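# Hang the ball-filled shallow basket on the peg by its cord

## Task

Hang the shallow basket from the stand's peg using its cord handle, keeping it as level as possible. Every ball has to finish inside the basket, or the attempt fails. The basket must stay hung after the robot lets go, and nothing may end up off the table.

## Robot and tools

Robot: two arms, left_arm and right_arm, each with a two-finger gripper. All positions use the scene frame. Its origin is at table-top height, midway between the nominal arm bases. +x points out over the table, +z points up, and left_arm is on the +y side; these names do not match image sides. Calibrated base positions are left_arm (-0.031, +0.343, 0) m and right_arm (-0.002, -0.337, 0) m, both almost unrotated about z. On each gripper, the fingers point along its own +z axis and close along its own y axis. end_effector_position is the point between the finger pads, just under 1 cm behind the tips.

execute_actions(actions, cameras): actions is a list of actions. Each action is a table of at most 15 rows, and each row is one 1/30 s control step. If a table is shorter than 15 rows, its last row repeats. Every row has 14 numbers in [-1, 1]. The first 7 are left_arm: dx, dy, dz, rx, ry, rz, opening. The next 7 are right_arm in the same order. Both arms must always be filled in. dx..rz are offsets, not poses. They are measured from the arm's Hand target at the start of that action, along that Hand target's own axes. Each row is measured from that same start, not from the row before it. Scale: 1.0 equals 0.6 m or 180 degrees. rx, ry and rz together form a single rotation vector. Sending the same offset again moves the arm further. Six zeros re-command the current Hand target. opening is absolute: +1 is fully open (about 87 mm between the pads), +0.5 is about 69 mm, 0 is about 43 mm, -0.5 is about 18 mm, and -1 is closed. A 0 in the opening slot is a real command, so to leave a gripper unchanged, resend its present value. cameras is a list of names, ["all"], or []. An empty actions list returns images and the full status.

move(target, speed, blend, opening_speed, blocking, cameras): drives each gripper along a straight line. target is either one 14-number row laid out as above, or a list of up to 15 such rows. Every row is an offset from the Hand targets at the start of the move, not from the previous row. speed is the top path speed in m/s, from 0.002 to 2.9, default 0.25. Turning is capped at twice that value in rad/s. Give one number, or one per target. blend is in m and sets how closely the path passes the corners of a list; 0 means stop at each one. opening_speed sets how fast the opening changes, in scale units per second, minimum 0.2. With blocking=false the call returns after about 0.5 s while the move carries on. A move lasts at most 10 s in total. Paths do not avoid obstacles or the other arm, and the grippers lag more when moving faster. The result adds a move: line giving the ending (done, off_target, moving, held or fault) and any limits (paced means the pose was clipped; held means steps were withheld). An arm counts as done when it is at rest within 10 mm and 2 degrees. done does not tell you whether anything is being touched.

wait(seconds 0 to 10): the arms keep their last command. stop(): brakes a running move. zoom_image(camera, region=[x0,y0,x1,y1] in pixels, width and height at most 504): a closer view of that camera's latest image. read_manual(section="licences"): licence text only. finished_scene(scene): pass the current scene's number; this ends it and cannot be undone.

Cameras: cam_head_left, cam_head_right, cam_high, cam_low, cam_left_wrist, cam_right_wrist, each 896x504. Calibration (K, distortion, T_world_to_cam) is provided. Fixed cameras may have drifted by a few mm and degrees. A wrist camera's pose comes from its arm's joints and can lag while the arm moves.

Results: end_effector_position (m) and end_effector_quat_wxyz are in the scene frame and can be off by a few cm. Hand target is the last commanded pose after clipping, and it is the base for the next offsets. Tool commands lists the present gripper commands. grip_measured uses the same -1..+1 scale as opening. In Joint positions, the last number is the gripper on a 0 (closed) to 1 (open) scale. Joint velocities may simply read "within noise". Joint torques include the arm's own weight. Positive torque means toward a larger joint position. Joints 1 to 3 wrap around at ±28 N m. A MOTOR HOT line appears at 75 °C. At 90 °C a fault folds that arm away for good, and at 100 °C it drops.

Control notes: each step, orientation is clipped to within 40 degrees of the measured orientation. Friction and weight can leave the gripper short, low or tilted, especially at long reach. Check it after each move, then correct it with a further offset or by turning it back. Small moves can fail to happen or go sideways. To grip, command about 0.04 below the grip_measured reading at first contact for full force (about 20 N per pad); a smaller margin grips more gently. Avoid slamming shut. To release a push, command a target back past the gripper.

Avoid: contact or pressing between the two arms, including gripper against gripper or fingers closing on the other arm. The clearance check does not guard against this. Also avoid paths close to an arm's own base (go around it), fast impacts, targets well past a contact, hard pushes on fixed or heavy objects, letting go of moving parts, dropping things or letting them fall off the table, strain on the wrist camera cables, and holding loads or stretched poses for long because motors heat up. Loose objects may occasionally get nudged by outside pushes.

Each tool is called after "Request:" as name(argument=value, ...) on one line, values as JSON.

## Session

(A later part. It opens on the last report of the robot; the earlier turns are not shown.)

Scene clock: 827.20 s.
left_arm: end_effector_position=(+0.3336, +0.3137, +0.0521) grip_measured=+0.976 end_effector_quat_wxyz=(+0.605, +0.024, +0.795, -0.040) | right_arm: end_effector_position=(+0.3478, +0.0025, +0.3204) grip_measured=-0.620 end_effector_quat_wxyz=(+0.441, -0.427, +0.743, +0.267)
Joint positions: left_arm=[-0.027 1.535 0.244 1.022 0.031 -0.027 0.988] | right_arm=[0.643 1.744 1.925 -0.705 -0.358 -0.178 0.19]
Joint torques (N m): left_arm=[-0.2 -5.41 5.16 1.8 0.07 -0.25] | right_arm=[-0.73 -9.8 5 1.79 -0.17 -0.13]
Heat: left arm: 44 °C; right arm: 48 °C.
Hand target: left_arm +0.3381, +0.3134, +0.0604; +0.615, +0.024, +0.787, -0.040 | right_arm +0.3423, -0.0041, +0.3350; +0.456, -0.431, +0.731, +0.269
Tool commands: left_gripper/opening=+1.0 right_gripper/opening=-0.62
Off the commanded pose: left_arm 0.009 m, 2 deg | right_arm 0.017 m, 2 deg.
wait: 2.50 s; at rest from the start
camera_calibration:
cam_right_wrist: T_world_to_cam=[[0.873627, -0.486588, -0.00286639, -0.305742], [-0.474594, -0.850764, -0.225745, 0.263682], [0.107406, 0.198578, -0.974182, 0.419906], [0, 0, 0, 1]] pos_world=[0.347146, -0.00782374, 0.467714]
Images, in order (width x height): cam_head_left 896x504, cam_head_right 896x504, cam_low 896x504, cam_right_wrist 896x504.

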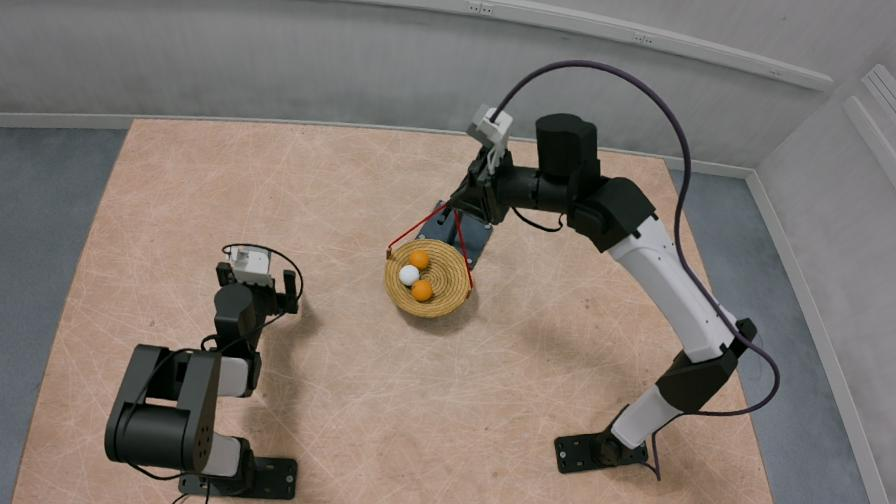

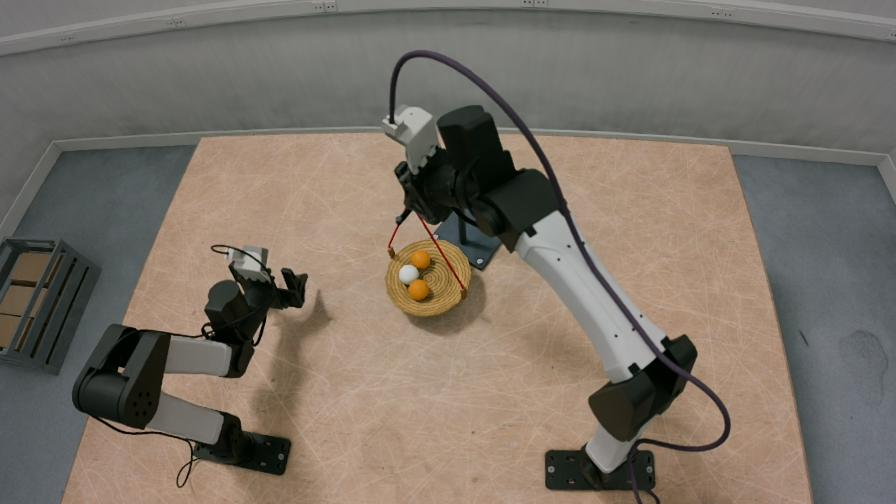

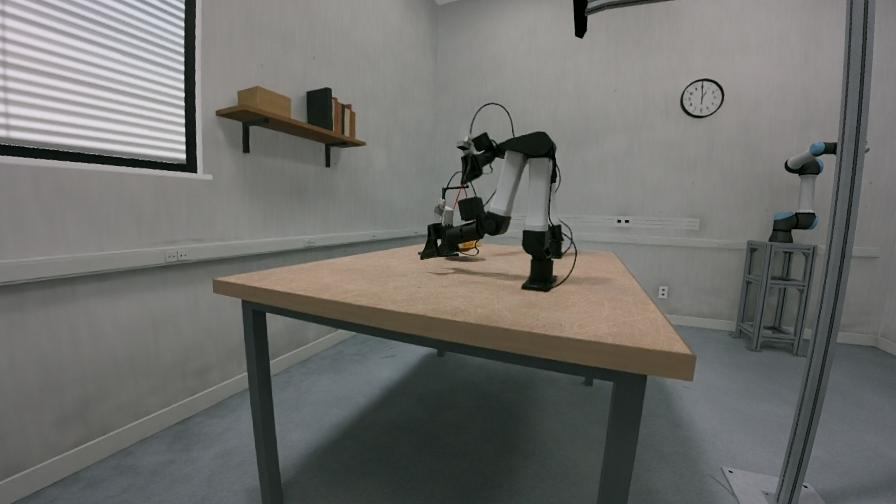

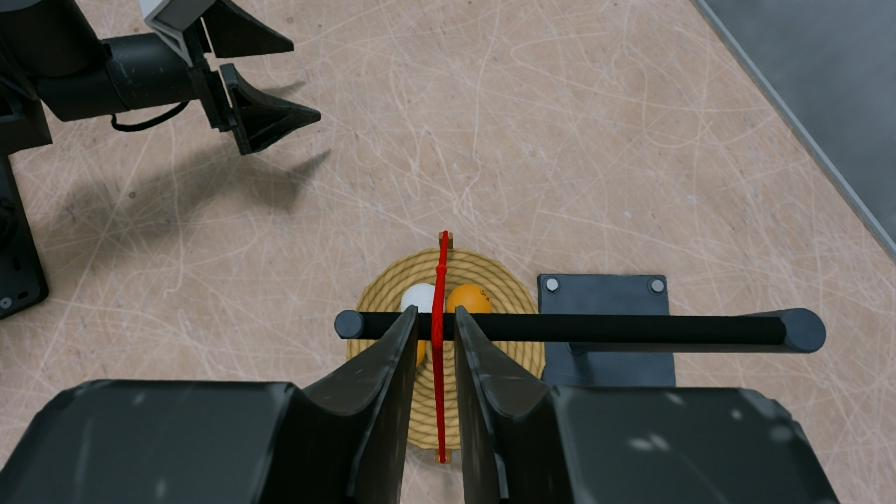

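Request:
wait(seconds=0.1, cameras=["cam_head_left", "cam_head_right", "cam_low", "cam_right_wrist"])

Request:
zoom_image(camera="cam_head_left", region=[370, 235, 410, 275])

Request:
zoom_image(camera="cam_head_left", region=[450, 270, 490, 310])

Request:
zoom_image(camera="cam_head_right", region=[372, 235, 412, 275])

Request:
zoom_image(camera="cam_head_right", region=[444, 274, 484, 314])

Request:
zoom_image(camera="cam_right_wrist", region=[330, 220, 550, 480])

Scene clock: 865.07 s.
left_arm: end_effector_position=(+0.3336, +0.3137, +0.0521) grip_measured=+0.976 end_effector_quat_wxyz=(+0.605, +0.024, +0.795, -0.040) | right_arm: end_effector_position=(+0.3478, +0.0025, +0.3204) grip_measured=-0.620 end_effector_quat_wxyz=(+0.441, -0.427, +0.743, +0.267)
Joint positions: left_arm=[-0.027 1.535 0.244 1.022 0.031 -0.027 0.988] | right_arm=[0.643 1.744 1.925 -0.705 -0.358 -0.178 0.19]
Joint torques (N m): left_arm=[-0.18 -5.31 5.14 1.79 0.09 -0.25] | right_arm=[-0.76 -9.77 5.03 1.78 -0.18 -0.14]
Heat: left arm: 44 °C; right arm: 49 °C.
Hand target: left_arm +0.3381, +0.3134, +0.0604; +0.615, +0.024, +0.787, -0.040 | right_arm +0.3423, -0.0041, +0.3350; +0.456, -0.431, +0.731, +0.269
Tool commands: left_gripper/opening=+1.0 right_gripper/opening=-0.62
Off the commanded pose: left_arm 0.009 m, 2 deg | right_arm 0.017 m, 2 deg.
wait: 0.10 s; at rest from the start
camera_calibration:
cam_right_wrist: T_world_to_cam=[[0.873627, -0.486588, -0.00286639, -0.305742], [-0.474594, -0.850764, -0.225745, 0.263682], [0.107406, 0.198578, -0.974182, 0.419906], [0, 0, 0, 1]] pos_world=[0.347146, -0.00782374, 0.467714]
Images, in order (width x height): cam_head_left 896x504, cam_head_right 896x504, cam_low 896x504, cam_right_wrist 896x504.

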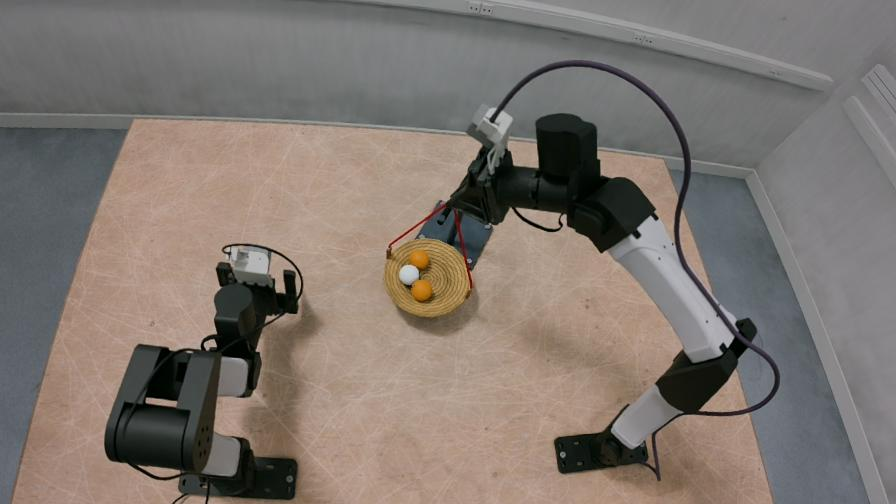

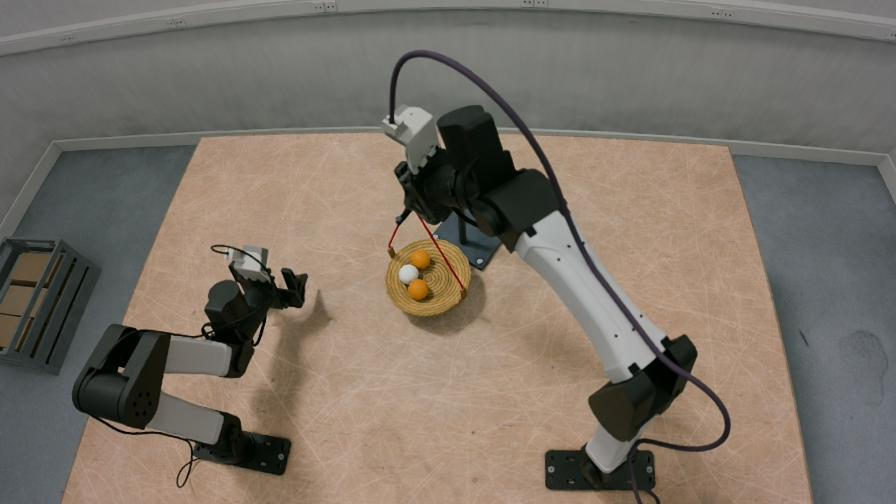

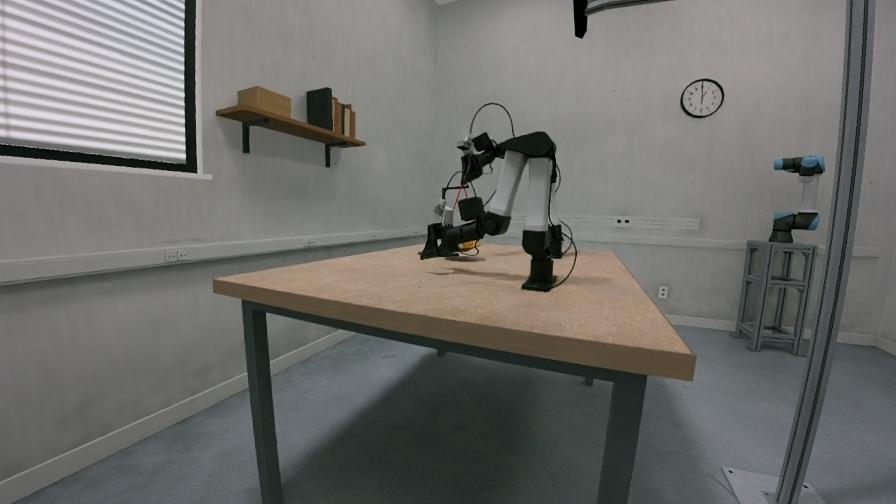

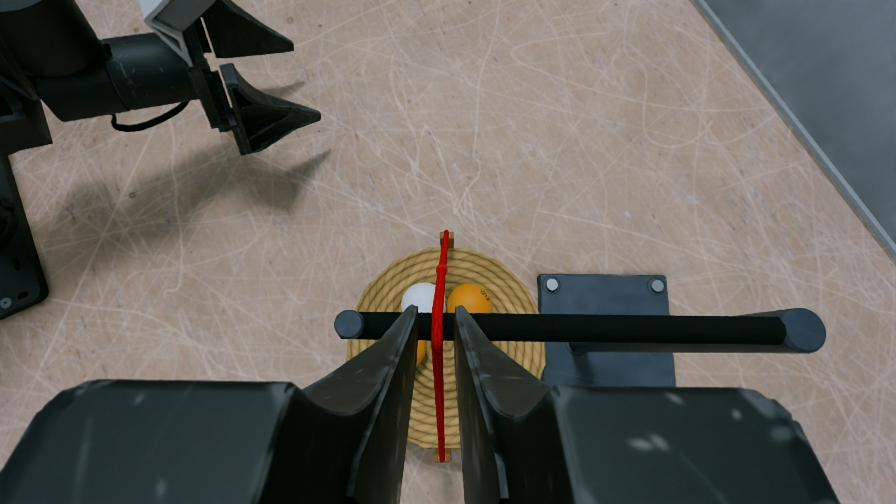

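Scaled by 12.600 from the camera's 896x504 image, which has a finer 1280x720 frame.

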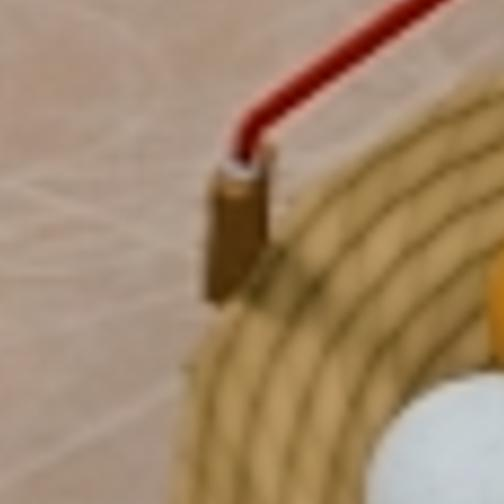

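Scaled by 12.600 from the camera's 896x504 image, which has a finer 1280x720 frame.

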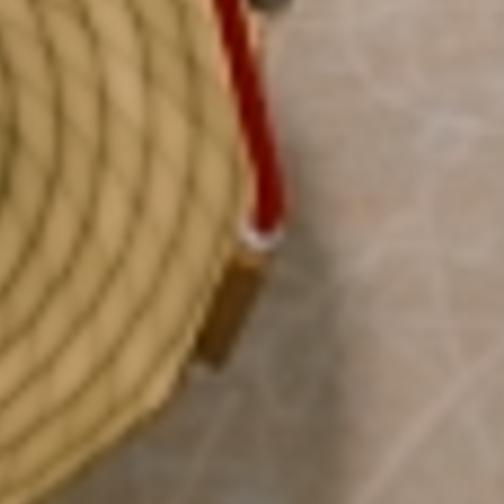

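Scaled by 12.600 from the camera's 896x504 image, which has a finer 1280x720 frame.

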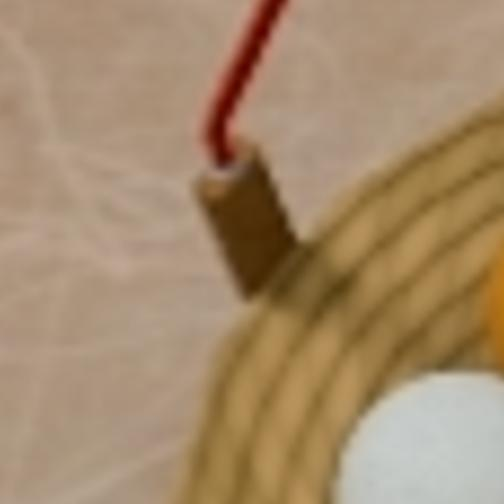

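Scaled by 12.600 from the camera's 896x504 image, which has a finer 1280x720 frame.

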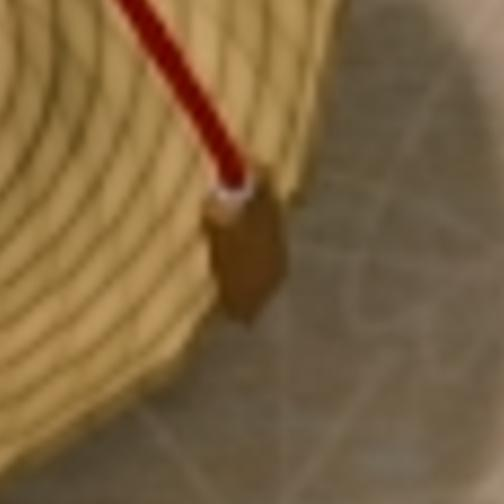

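Scaled by 1.938 from the camera's 896x504 image, which has a finer 1280x720 frame.

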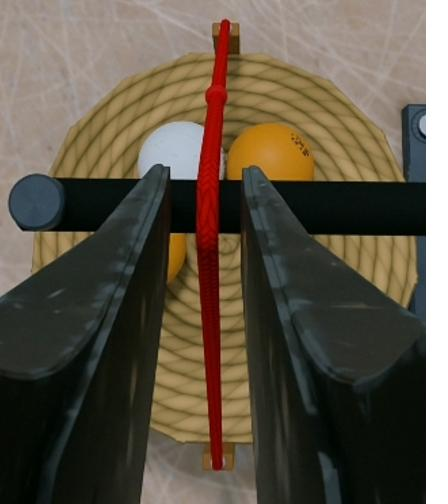

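Request:
move(target=[[0,0,0,0,0,0,1.0, 0.00572,0.0002,-0.03062,0,0,0,-0.5],[0,0,0,0,0,0,1.0, 0.09546,0.00025,0.00594,0,0,0,-0.5]], speed=0.06, blend=[0.006, 0], cameras=["cam_right_wrist", "cam_low"])

Request:
zoom_image(camera="cam_right_wrist", region=[330, 180, 550, 440])

Request:
zoom_image(camera="cam_low", region=[440, 170, 490, 220])

Scene clock: 931.53 s.
left_arm: end_effector_position=(+0.3336, +0.3137, +0.0521) grip_measured=+0.976 end_effector_quat_wxyz=(+0.605, +0.024, +0.795, -0.040) | right_arm: end_effector_position=(+0.3353, -0.0185, +0.2701) grip_measured=-0.500 end_effector_quat_wxyz=(+0.441, -0.427, +0.743, +0.267)
Joint positions: left_arm=[-0.027 1.535 0.244 1.022 0.031 -0.027 0.988] | right_arm=[0.617 1.593 1.548 -0.483 -0.381 -0.192 0.25]
Joint torques (N m): left_arm=[-0.09 -5.27 5.16 1.79 0.07 -0.29] | right_arm=[-0.66 -8.75 5.27 1.8 -0.18 -0.13]
Heat: left arm: 44 °C; right arm: 51 °C.
Hand target: left_arm +0.3381, +0.3134, +0.0604; +0.615, +0.024, +0.787, -0.040 | right_arm +0.3315, -0.0233, +0.2821; +0.456, -0.431, +0.731, +0.269
Off the commanded pose: left_arm 0.009 m, 2 deg | right_arm 0.013 m, 2 deg.
move: off_target (right_arm)
camera_calibration:
cam_right_wrist: T_world_to_cam=[[0.87362, -0.486602, -0.00265298, -0.305232], [-0.474426, -0.850521, -0.22701, 0.228896], [0.108207, 0.199579, -0.973889, 0.376184], [0, 0, 0, 1]] pos_world=[0.334545, -0.0289243, 0.417514]
Images, in order (width x height): cam_low 896x504, cam_right_wrist 896x504.

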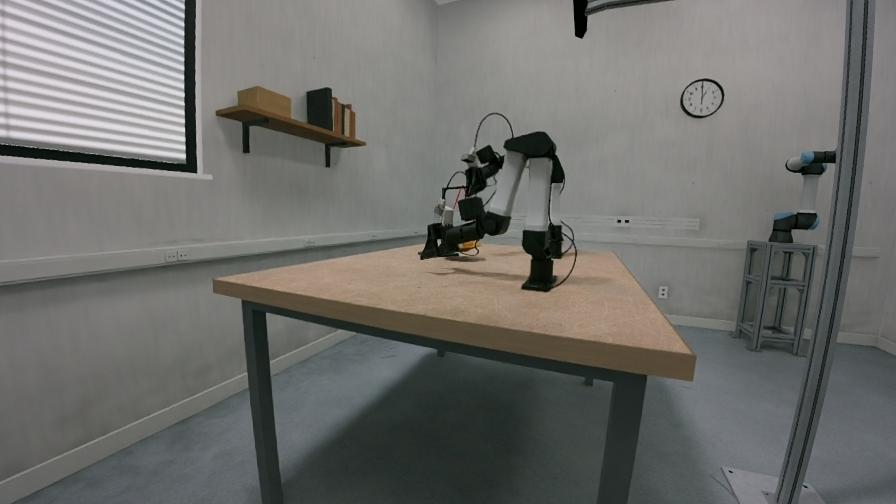

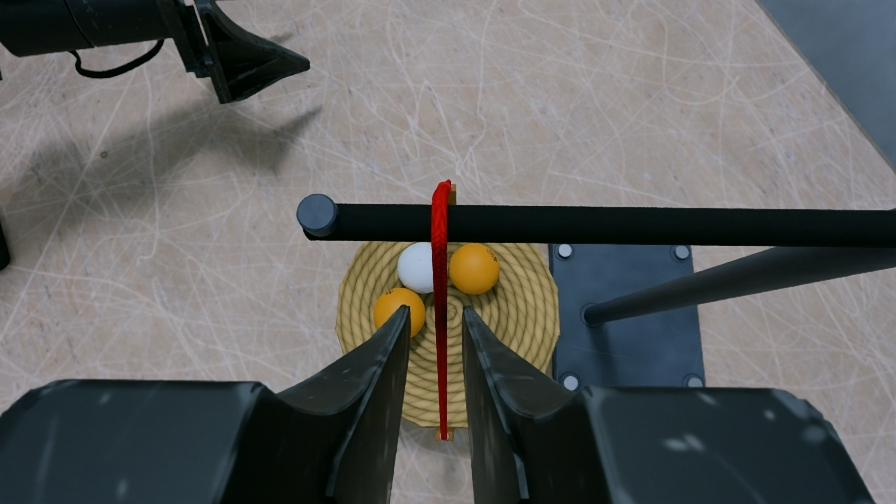

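Scaled by 1.938 from the camera's 896x504 image, which has a finer 1280x720 frame.

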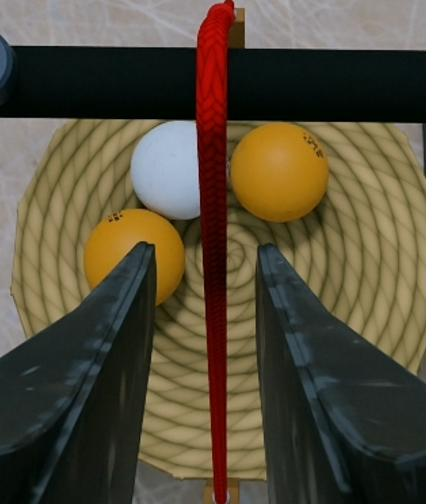

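Scaled by 10.080 from the camera's 896x504 image, which has a finer 1280x720 frame.

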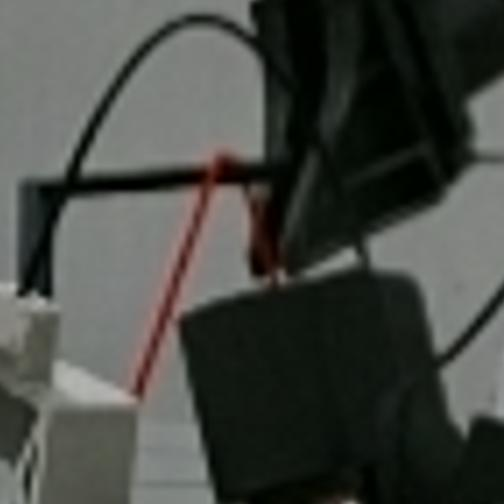

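Request:
move(target=[0,0,0,0,0,0,1.0, -0.0073,-0.00245,0.0149,0,0,0,-0.5], speed=0.04, cameras=["cam_right_wrist", "cam_low"])

Request:
zoom_image(camera="cam_right_wrist", region=[330, 180, 550, 440])

Request:
zoom_image(camera="cam_low", region=[440, 170, 490, 220])

Scene clock: 945.40 s.
left_arm: end_effector_position=(+0.3336, +0.3137, +0.0521) grip_measured=+0.976 end_effector_quat_wxyz=(+0.605, +0.024, +0.795, -0.040) | right_arm: end_effector_position=(+0.3357, -0.0181, +0.2707) grip_measured=-0.500 end_effector_quat_wxyz=(+0.443, -0.427, +0.742, +0.267)
Joint positions: left_arm=[-0.027 1.535 0.244 1.022 0.031 -0.027 0.988] | right_arm=[0.617 1.593 1.548 -0.48 -0.381 -0.192 0.25]
Joint torques (N m): left_arm=[-0.14 -5.31 5.16 1.79 0.09 -0.26] | right_arm=[0.02 -6.06 7.94 1.8 -0.11 -0.08]
Heat: left arm: 44 °C; right arm: 50 °C.
Hand target: left_arm +0.3381, +0.3134, +0.0604; +0.615, +0.024, +0.787, -0.040 | right_arm +0.3377, -0.0153, +0.2821; +0.456, -0.431, +0.731, +0.269
Off the commanded pose: left_arm 0.009 m, 2 deg | right_arm 0.012 m, 2 deg.
move: off_target (right_arm)
camera_calibration:
cam_right_wrist: T_world_to_cam=[[0.873628, -0.486593, -0.0012288, -0.305828], [-0.473788, -0.850055, -0.230068, 0.230109], [0.110905, 0.201576, -0.973174, 0.375625], [0, 0, 0, 1]] pos_world=[0.334544, -0.0289253, 0.418113]
Images, in order (width x height): cam_low 896x504, cam_right_wrist 896x504.

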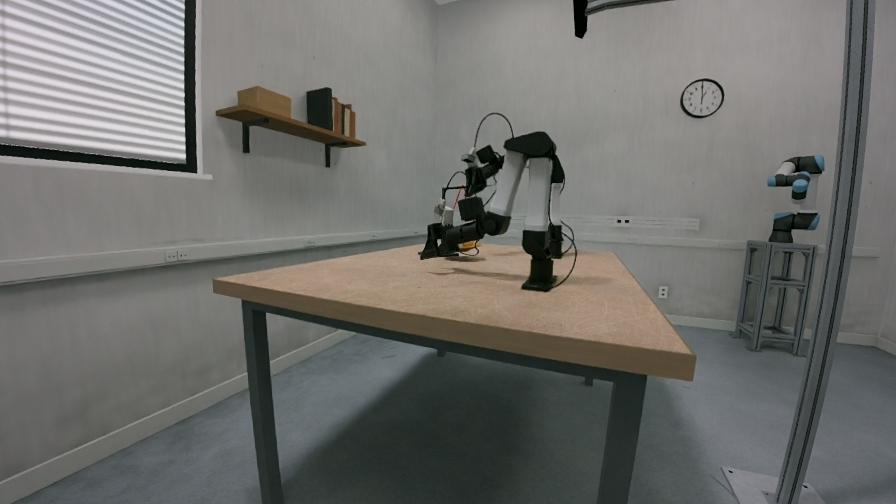

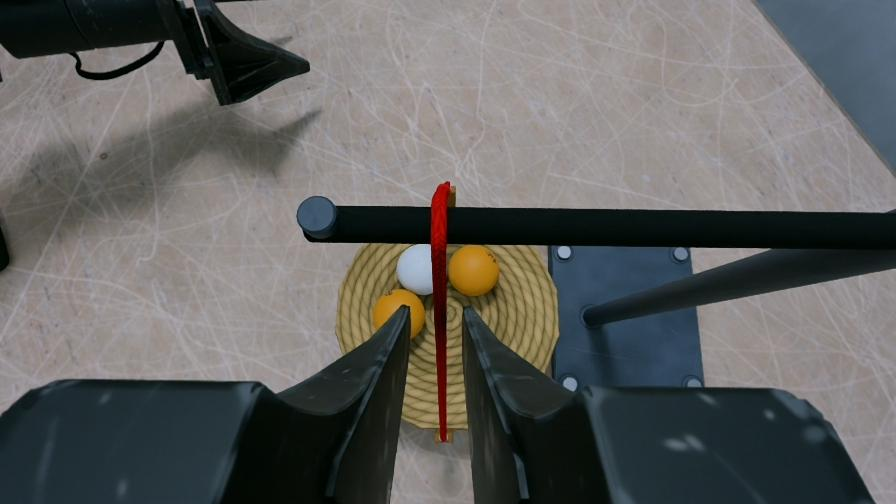

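Scaled by 1.938 from the camera's 896x504 image, which has a finer 1280x720 frame.

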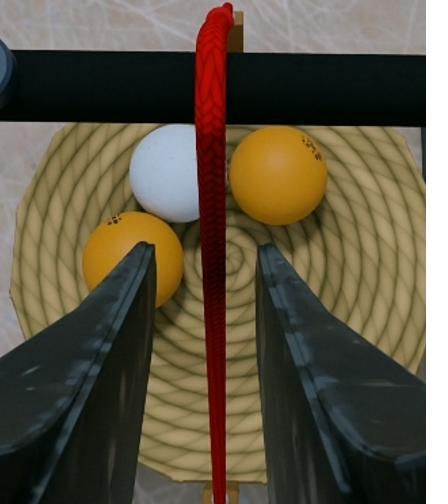

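Scaled by 10.080 from the camera's 896x504 image, which has a finer 1280x720 frame.

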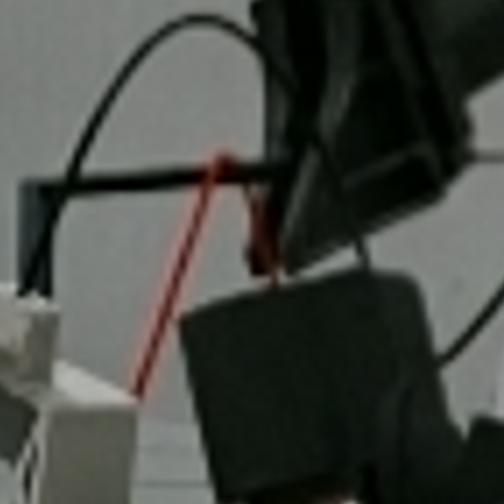

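Request:
move(target=[0,0,0,0,0,0,1.0, -0.0044,0,0.00898,0,0,0,-0.5], speed=0.04, cameras=["cam_right_wrist", "cam_low"])

Request:
zoom_image(camera="cam_low", region=[440, 170, 490, 220])

Scene clock: 951.60 s.
left_arm: end_effector_position=(+0.3336, +0.3137, +0.0521) grip_measured=+0.976 end_effector_quat_wxyz=(+0.605, +0.024, +0.795, -0.040) | right_arm: end_effector_position=(+0.3369, -0.0173, +0.2754) grip_measured=-0.500 end_effector_quat_wxyz=(+0.448, -0.427, +0.738, +0.267)
Joint positions: left_arm=[-0.027 1.535 0.244 1.022 0.031 -0.027 0.988] | right_arm=[0.617 1.593 1.557 -0.476 -0.381 -0.192 0.25]
Joint torques (N m): left_arm=[-0.16 -5.26 5.11 1.8 0.07 -0.26] | right_arm=[0.76 -4.63 8.79 1.81 -0.05 -0.04]
Heat: left arm: 44 °C; right arm: 49 °C.
Hand target: left_arm +0.3381, +0.3134, +0.0604; +0.615, +0.024, +0.787, -0.040 | right_arm +0.3406, -0.0100, +0.2821; +0.456, -0.431, +0.731, +0.269
Off the commanded pose: left_arm 0.009 m, 2 deg | right_arm 0.011 m, 1 deg.
move: off_target (right_arm)
camera_calibration:
cam_right_wrist: T_world_to_cam=[[0.873604, -0.486621, 0.00405959, -0.307883], [-0.471406, -0.8483, -0.241174, 0.234775], [0.120804, 0.208776, -0.970473, 0.375838], [0, 0, 0, 1]] pos_world=[0.334239, -0.0291291, 0.422613]
Images, in order (width x height): cam_low 896x504, cam_right_wrist 896x504.

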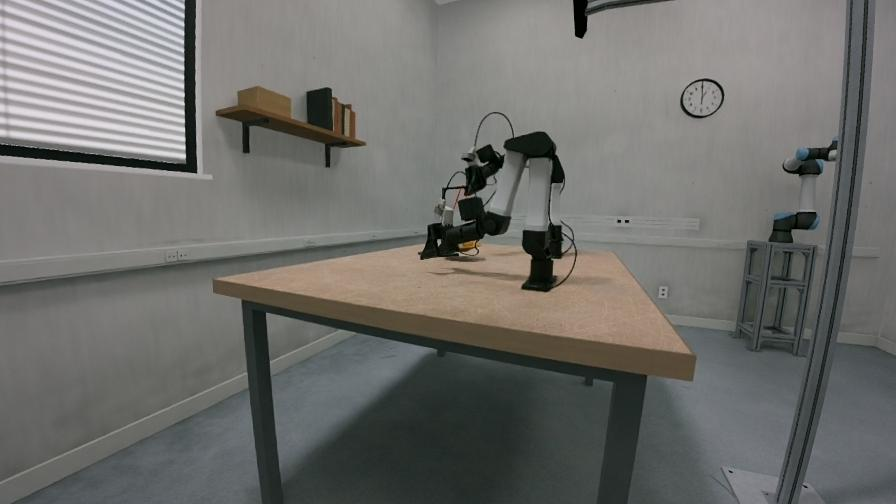

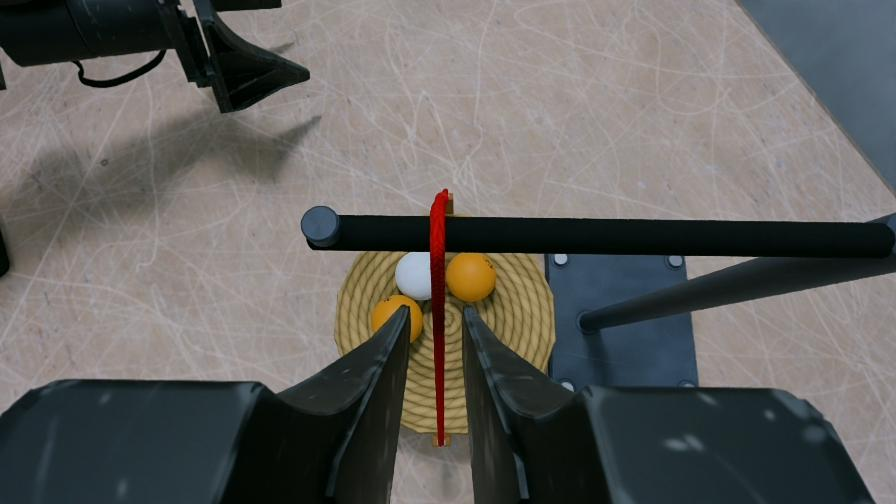

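Scaled by 10.080 from the camera's 896x504 image, which has a finer 1280x720 frame.

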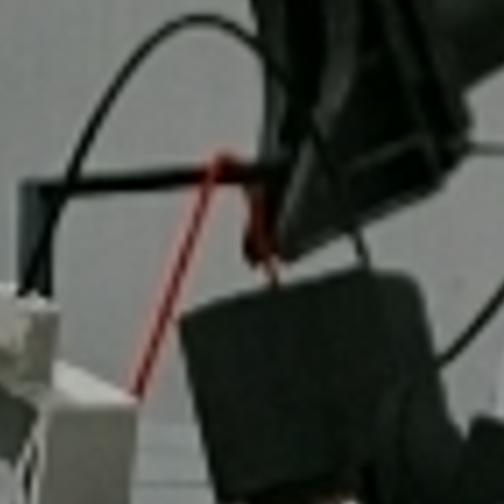

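Request:
move(target=[0,0,0,0,0,0,1.0, 0.00159,0,0.01191,0,0,0,-0.5], speed=0.04, cameras=["cam_right_wrist", "cam_low"])

Request:
zoom_image(camera="cam_low", region=[440, 170, 490, 220])

Scene clock: 957.00 s.
left_arm: end_effector_position=(+0.3336, +0.3137, +0.0521) grip_measured=+0.976 end_effector_quat_wxyz=(+0.605, +0.024, +0.795, -0.040) | right_arm: end_effector_position=(+0.3381, -0.0116, +0.2712) grip_measured=-0.500 end_effector_quat_wxyz=(+0.447, -0.430, +0.737, +0.269)
Joint positions: left_arm=[-0.027 1.535 0.244 1.022 0.031 -0.027 0.988] | right_arm=[0.625 1.608 1.557 -0.462 -0.381 -0.192 0.25]
Joint torques (N m): left_arm=[-0.14 -5.31 5.05 1.79 0.07 -0.24] | right_arm=[0.59 -4.57 8.98 1.84 0.01 0]
Heat: left arm: 44 °C; right arm: 48 °C.
Hand target: left_arm +0.3381, +0.3134, +0.0604; +0.615, +0.024, +0.787, -0.040 | right_arm +0.3434, -0.0047, +0.2780; +0.456, -0.431, +0.731, +0.269
Off the commanded pose: left_arm 0.009 m, 2 deg | right_arm 0.011 m, 1 deg.
move: off_target (right_arm)
camera_calibration:
cam_right_wrist: T_world_to_cam=[[0.877653, -0.479283, 0.00375597, -0.30729], [-0.46442, -0.852322, -0.240542, 0.236535], [0.118489, 0.209368, -0.970631, 0.371368], [0, 0, 0, 1]] pos_world=[0.335542, -0.0234269, 0.418513]
Images, in order (width x height): cam_low 896x504, cam_right_wrist 896x504.

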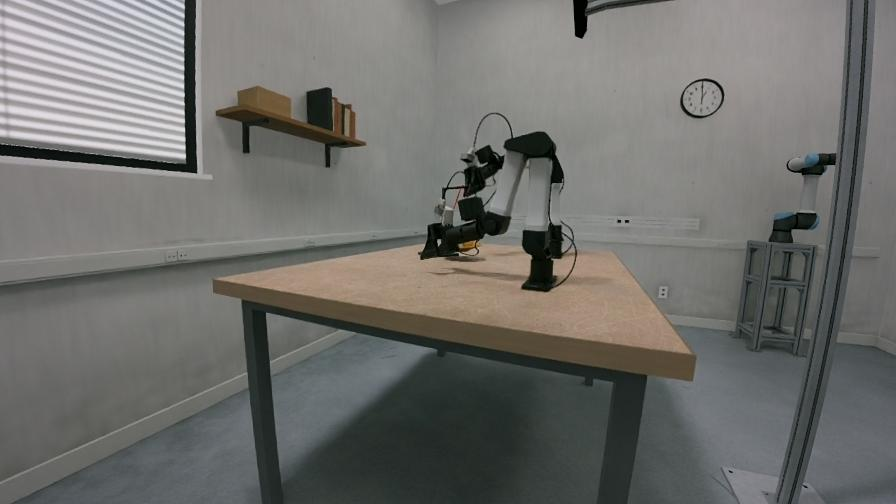

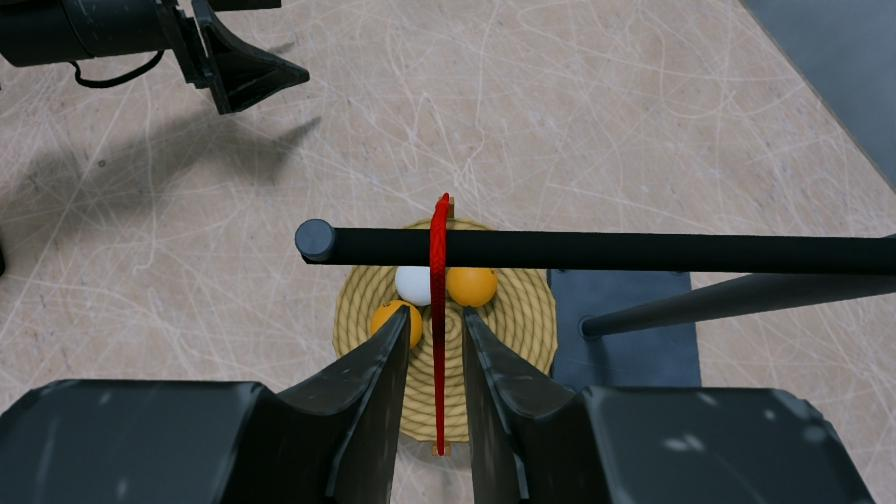

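Scaled by 10.080 from the camera's 896x504 image, which has a finer 1280x720 frame.

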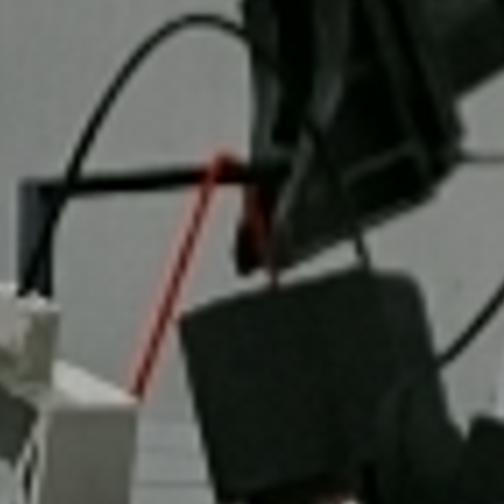

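Request:
move(target=[0,0,0,0,0,0,1.0, 0,0,0,0,0,0,-1.0], speed=0.03, opening_speed=0.4, cameras=["cam_right_wrist"])

Request:
move(target=[0,0,0,0,0,0,1.0, 0.0162,0,0.001,0,0,0,-1.0], speed=0.03, cameras=["cam_right_wrist"])

Scene clock: 976.10 s.
left_arm: end_effector_position=(+0.3336, +0.3137, +0.0521) grip_measured=+0.976 end_effector_quat_wxyz=(+0.605, +0.024, +0.795, -0.040) | right_arm: end_effector_position=(+0.3381, -0.0115, +0.2713) grip_measured=-0.885 end_effector_quat_wxyz=(+0.447, -0.430, +0.737, +0.269)
Joint positions: left_arm=[-0.027 1.535 0.244 1.022 0.031 -0.027 0.988] | right_arm=[0.625 1.608 1.557 -0.461 -0.381 -0.192 0.058]
Joint torques (N m): left_arm=[-0.23 -5.31 5.05 1.76 0.08 -0.27] | right_arm=[0.57 -4.62 8.91 1.82 -0.01 0]
Heat: left arm: 44 °C; right arm: 45 °C.
Hand target: left_arm +0.3381, +0.3134, +0.0604; +0.615, +0.024, +0.787, -0.040 | right_arm +0.3434, -0.0047, +0.2780; +0.456, -0.431, +0.731, +0.269
Off the commanded pose: left_arm 0.009 m, 2 deg | right_arm 0.011 m, 1 deg.
move: off_target (right_arm)
camera_calibration:
cam_right_wrist: T_world_to_cam=[[0.877673, -0.479244, 0.00393964, -0.307372], [-0.464305, -0.852294, -0.240866, 0.236633], [0.118791, 0.209572, -0.97055, 0.371238], [0, 0, 0, 1]] pos_world=[0.335542, -0.023427, 0.418513]
Images, in order (width x height): cam_right_wrist 896x504.

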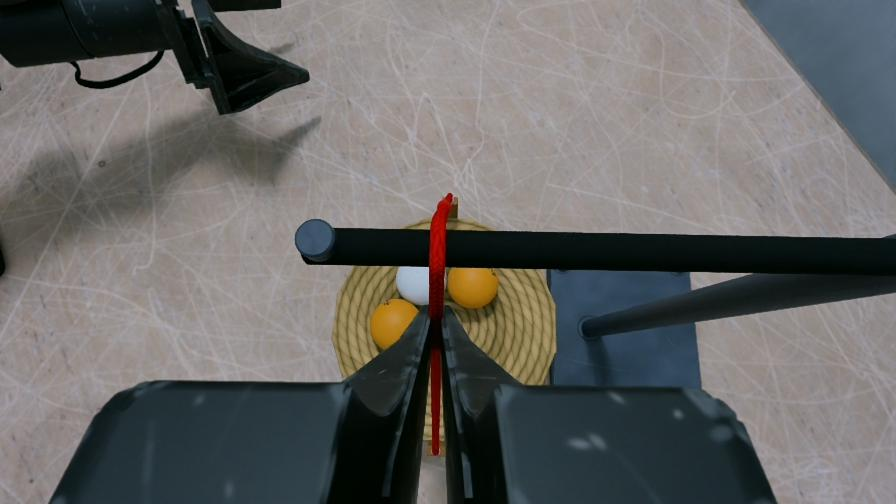

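Scene clock: 977.00 s.
left_arm: end_effector_position=(+0.3336, +0.3137, +0.0521) grip_measured=+0.976 end_effector_quat_wxyz=(+0.605, +0.024, +0.795, -0.040) | right_arm: end_effector_position=(+0.3406, -0.0097, +0.2728) grip_measured=-0.885 end_effector_quat_wxyz=(+0.455, -0.430, +0.732, +0.270)
Joint positions: left_arm=[-0.027 1.535 0.244 1.022 0.031 -0.027 0.988] | right_arm=[0.625 1.608 1.549 -0.436 -0.381 -0.192 0.058]
Joint torques (N m): left_arm=[-0.03 -5.24 5.12 1.81 0.07 -0.27] | right_arm=[0.18 -5.94 5.34 1.91 -0.02 -0.02]
Heat: left arm: 44 °C; right arm: 45 °C.
Hand target: left_arm +0.3381, +0.3134, +0.0604; +0.615, +0.024, +0.787, -0.040 | right_arm +0.3416, -0.0080, +0.2691; +0.456, -0.431, +0.731, +0.269
Off the commanded pose: left_arm 0.009 m, 2 deg | right_arm 0.004 m, 0 deg.
move: done
camera_calibration:
cam_right_wrist: T_world_to_cam=[[0.877567, -0.479318, 0.0114388, -0.310696], [-0.460727, -0.849653, -0.256556, 0.242851], [0.132691, 0.219875, -0.966462, 0.366339], [0, 0, 0, 1]] pos_world=[0.335935, -0.0231324, 0.419912]
Images, in order (width x height): cam_right_wrist 896x504.

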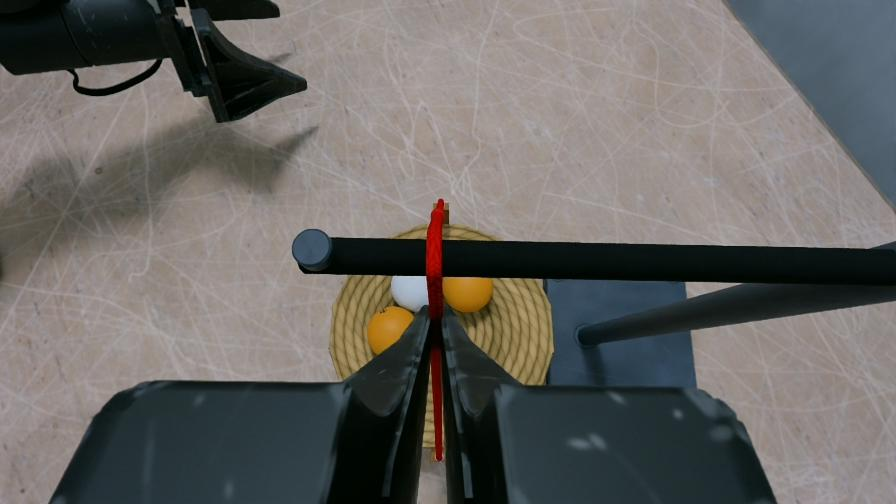

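Request:
move(target=[0,0,0,0,0,0,1.0, 0.0133,0,0.0,0,0,0,-1.0], speed=0.03, cameras=["cam_right_wrist"])

Scene clock: 982.10 s.
left_arm: end_effector_position=(+0.3336, +0.3137, +0.0521) grip_measured=+0.976 end_effector_quat_wxyz=(+0.605, +0.024, +0.795, -0.040) | right_arm: end_effector_position=(+0.3443, -0.0070, +0.2672) grip_measured=-0.885 end_effector_quat_wxyz=(+0.463, -0.429, +0.727, +0.271)
Joint positions: left_arm=[-0.027 1.535 0.244 1.022 0.031 -0.027 0.988] | right_arm=[0.625 1.608 1.511 -0.376 -0.381 -0.192 0.058]
Joint torques (N m): left_arm=[-0.24 -5.3 5.08 1.79 0.1 -0.3] | right_arm=[-0.17 -7.13 4.81 1.66 -0.07 -0.02]
Heat: left arm: 44 °C; right arm: 45 °C.
Hand target: left_arm +0.3381, +0.3134, +0.0604; +0.615, +0.024, +0.787, -0.040 | right_arm +0.3399, -0.0110, +0.2618; +0.456, -0.431, +0.731, +0.269
Off the commanded pose: left_arm 0.009 m, 2 deg | right_arm 0.008 m, 1 deg.
move: done
camera_calibration:
cam_right_wrist: T_world_to_cam=[[0.877297, -0.479532, 0.0199853, -0.314738], [-0.456368, -0.846363, -0.274588, 0.248844], [0.148588, 0.231774, -0.961354, 0.353034], [0, 0, 0, 1]] pos_world=[0.337227, -0.0221388, 0.41401]
Images, in order (width x height): cam_right_wrist 896x504.

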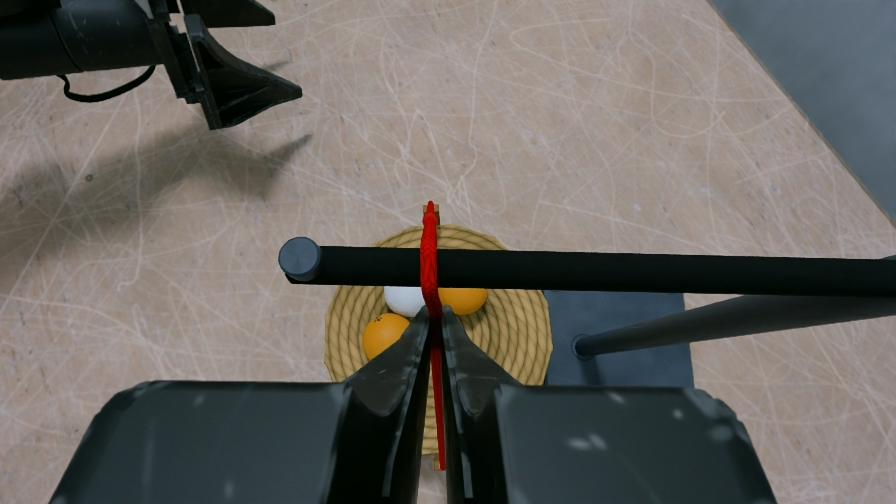

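Request:
move(target=[0,0,0,0,0,0,1.0, 0.01338,0.004,-0.00458,0,0,0,-1.0], speed=0.03, cameras=["cam_right_wrist"])

Scene clock: 996.27 s.
left_arm: end_effector_position=(+0.3336, +0.3137, +0.0521) grip_measured=+0.976 end_effector_quat_wxyz=(+0.605, +0.024, +0.795, -0.040) | right_arm: end_effector_position=(+0.3411, -0.0094, +0.2561) grip_measured=-0.885 end_effector_quat_wxyz=(+0.459, -0.429, +0.729, +0.271)
Joint positions: left_arm=[-0.027 1.535 0.244 1.022 0.031 -0.027 0.988] | right_arm=[0.625 1.594 1.46 -0.349 -0.381 -0.192 0.058]
Joint torques (N m): left_arm=[-0.16 -5.26 5.01 1.8 0.06 -0.26] | right_arm=[-0.27 -8.01 4.89 1.61 -0.06 -0.05]
Heat: left arm: 44 °C; right arm: 46 °C.
Hand target: left_arm +0.3381, +0.3134, +0.0604; +0.615, +0.024, +0.787, -0.040 | right_arm +0.3349, -0.0151, +0.2559; +0.456, -0.431, +0.731, +0.269
Off the commanded pose: left_arm 0.009 m, 2 deg | right_arm 0.008 m, 0 deg.
move: done
camera_calibration:
cam_right_wrist: T_world_to_cam=[[0.87745, -0.479405, 0.0159049, -0.311851], [-0.45848, -0.847975, -0.265959, 0.240734], [0.140989, 0.226074, -0.963853, 0.346656], [0, 0, 0, 1]] pos_world=[0.335131, -0.0237357, 0.403111]
Images, in order (width x height): cam_right_wrist 896x504.

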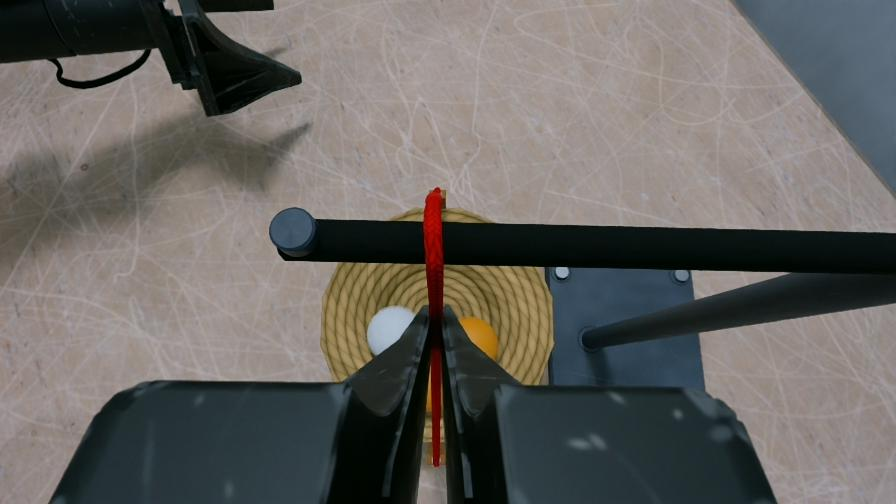

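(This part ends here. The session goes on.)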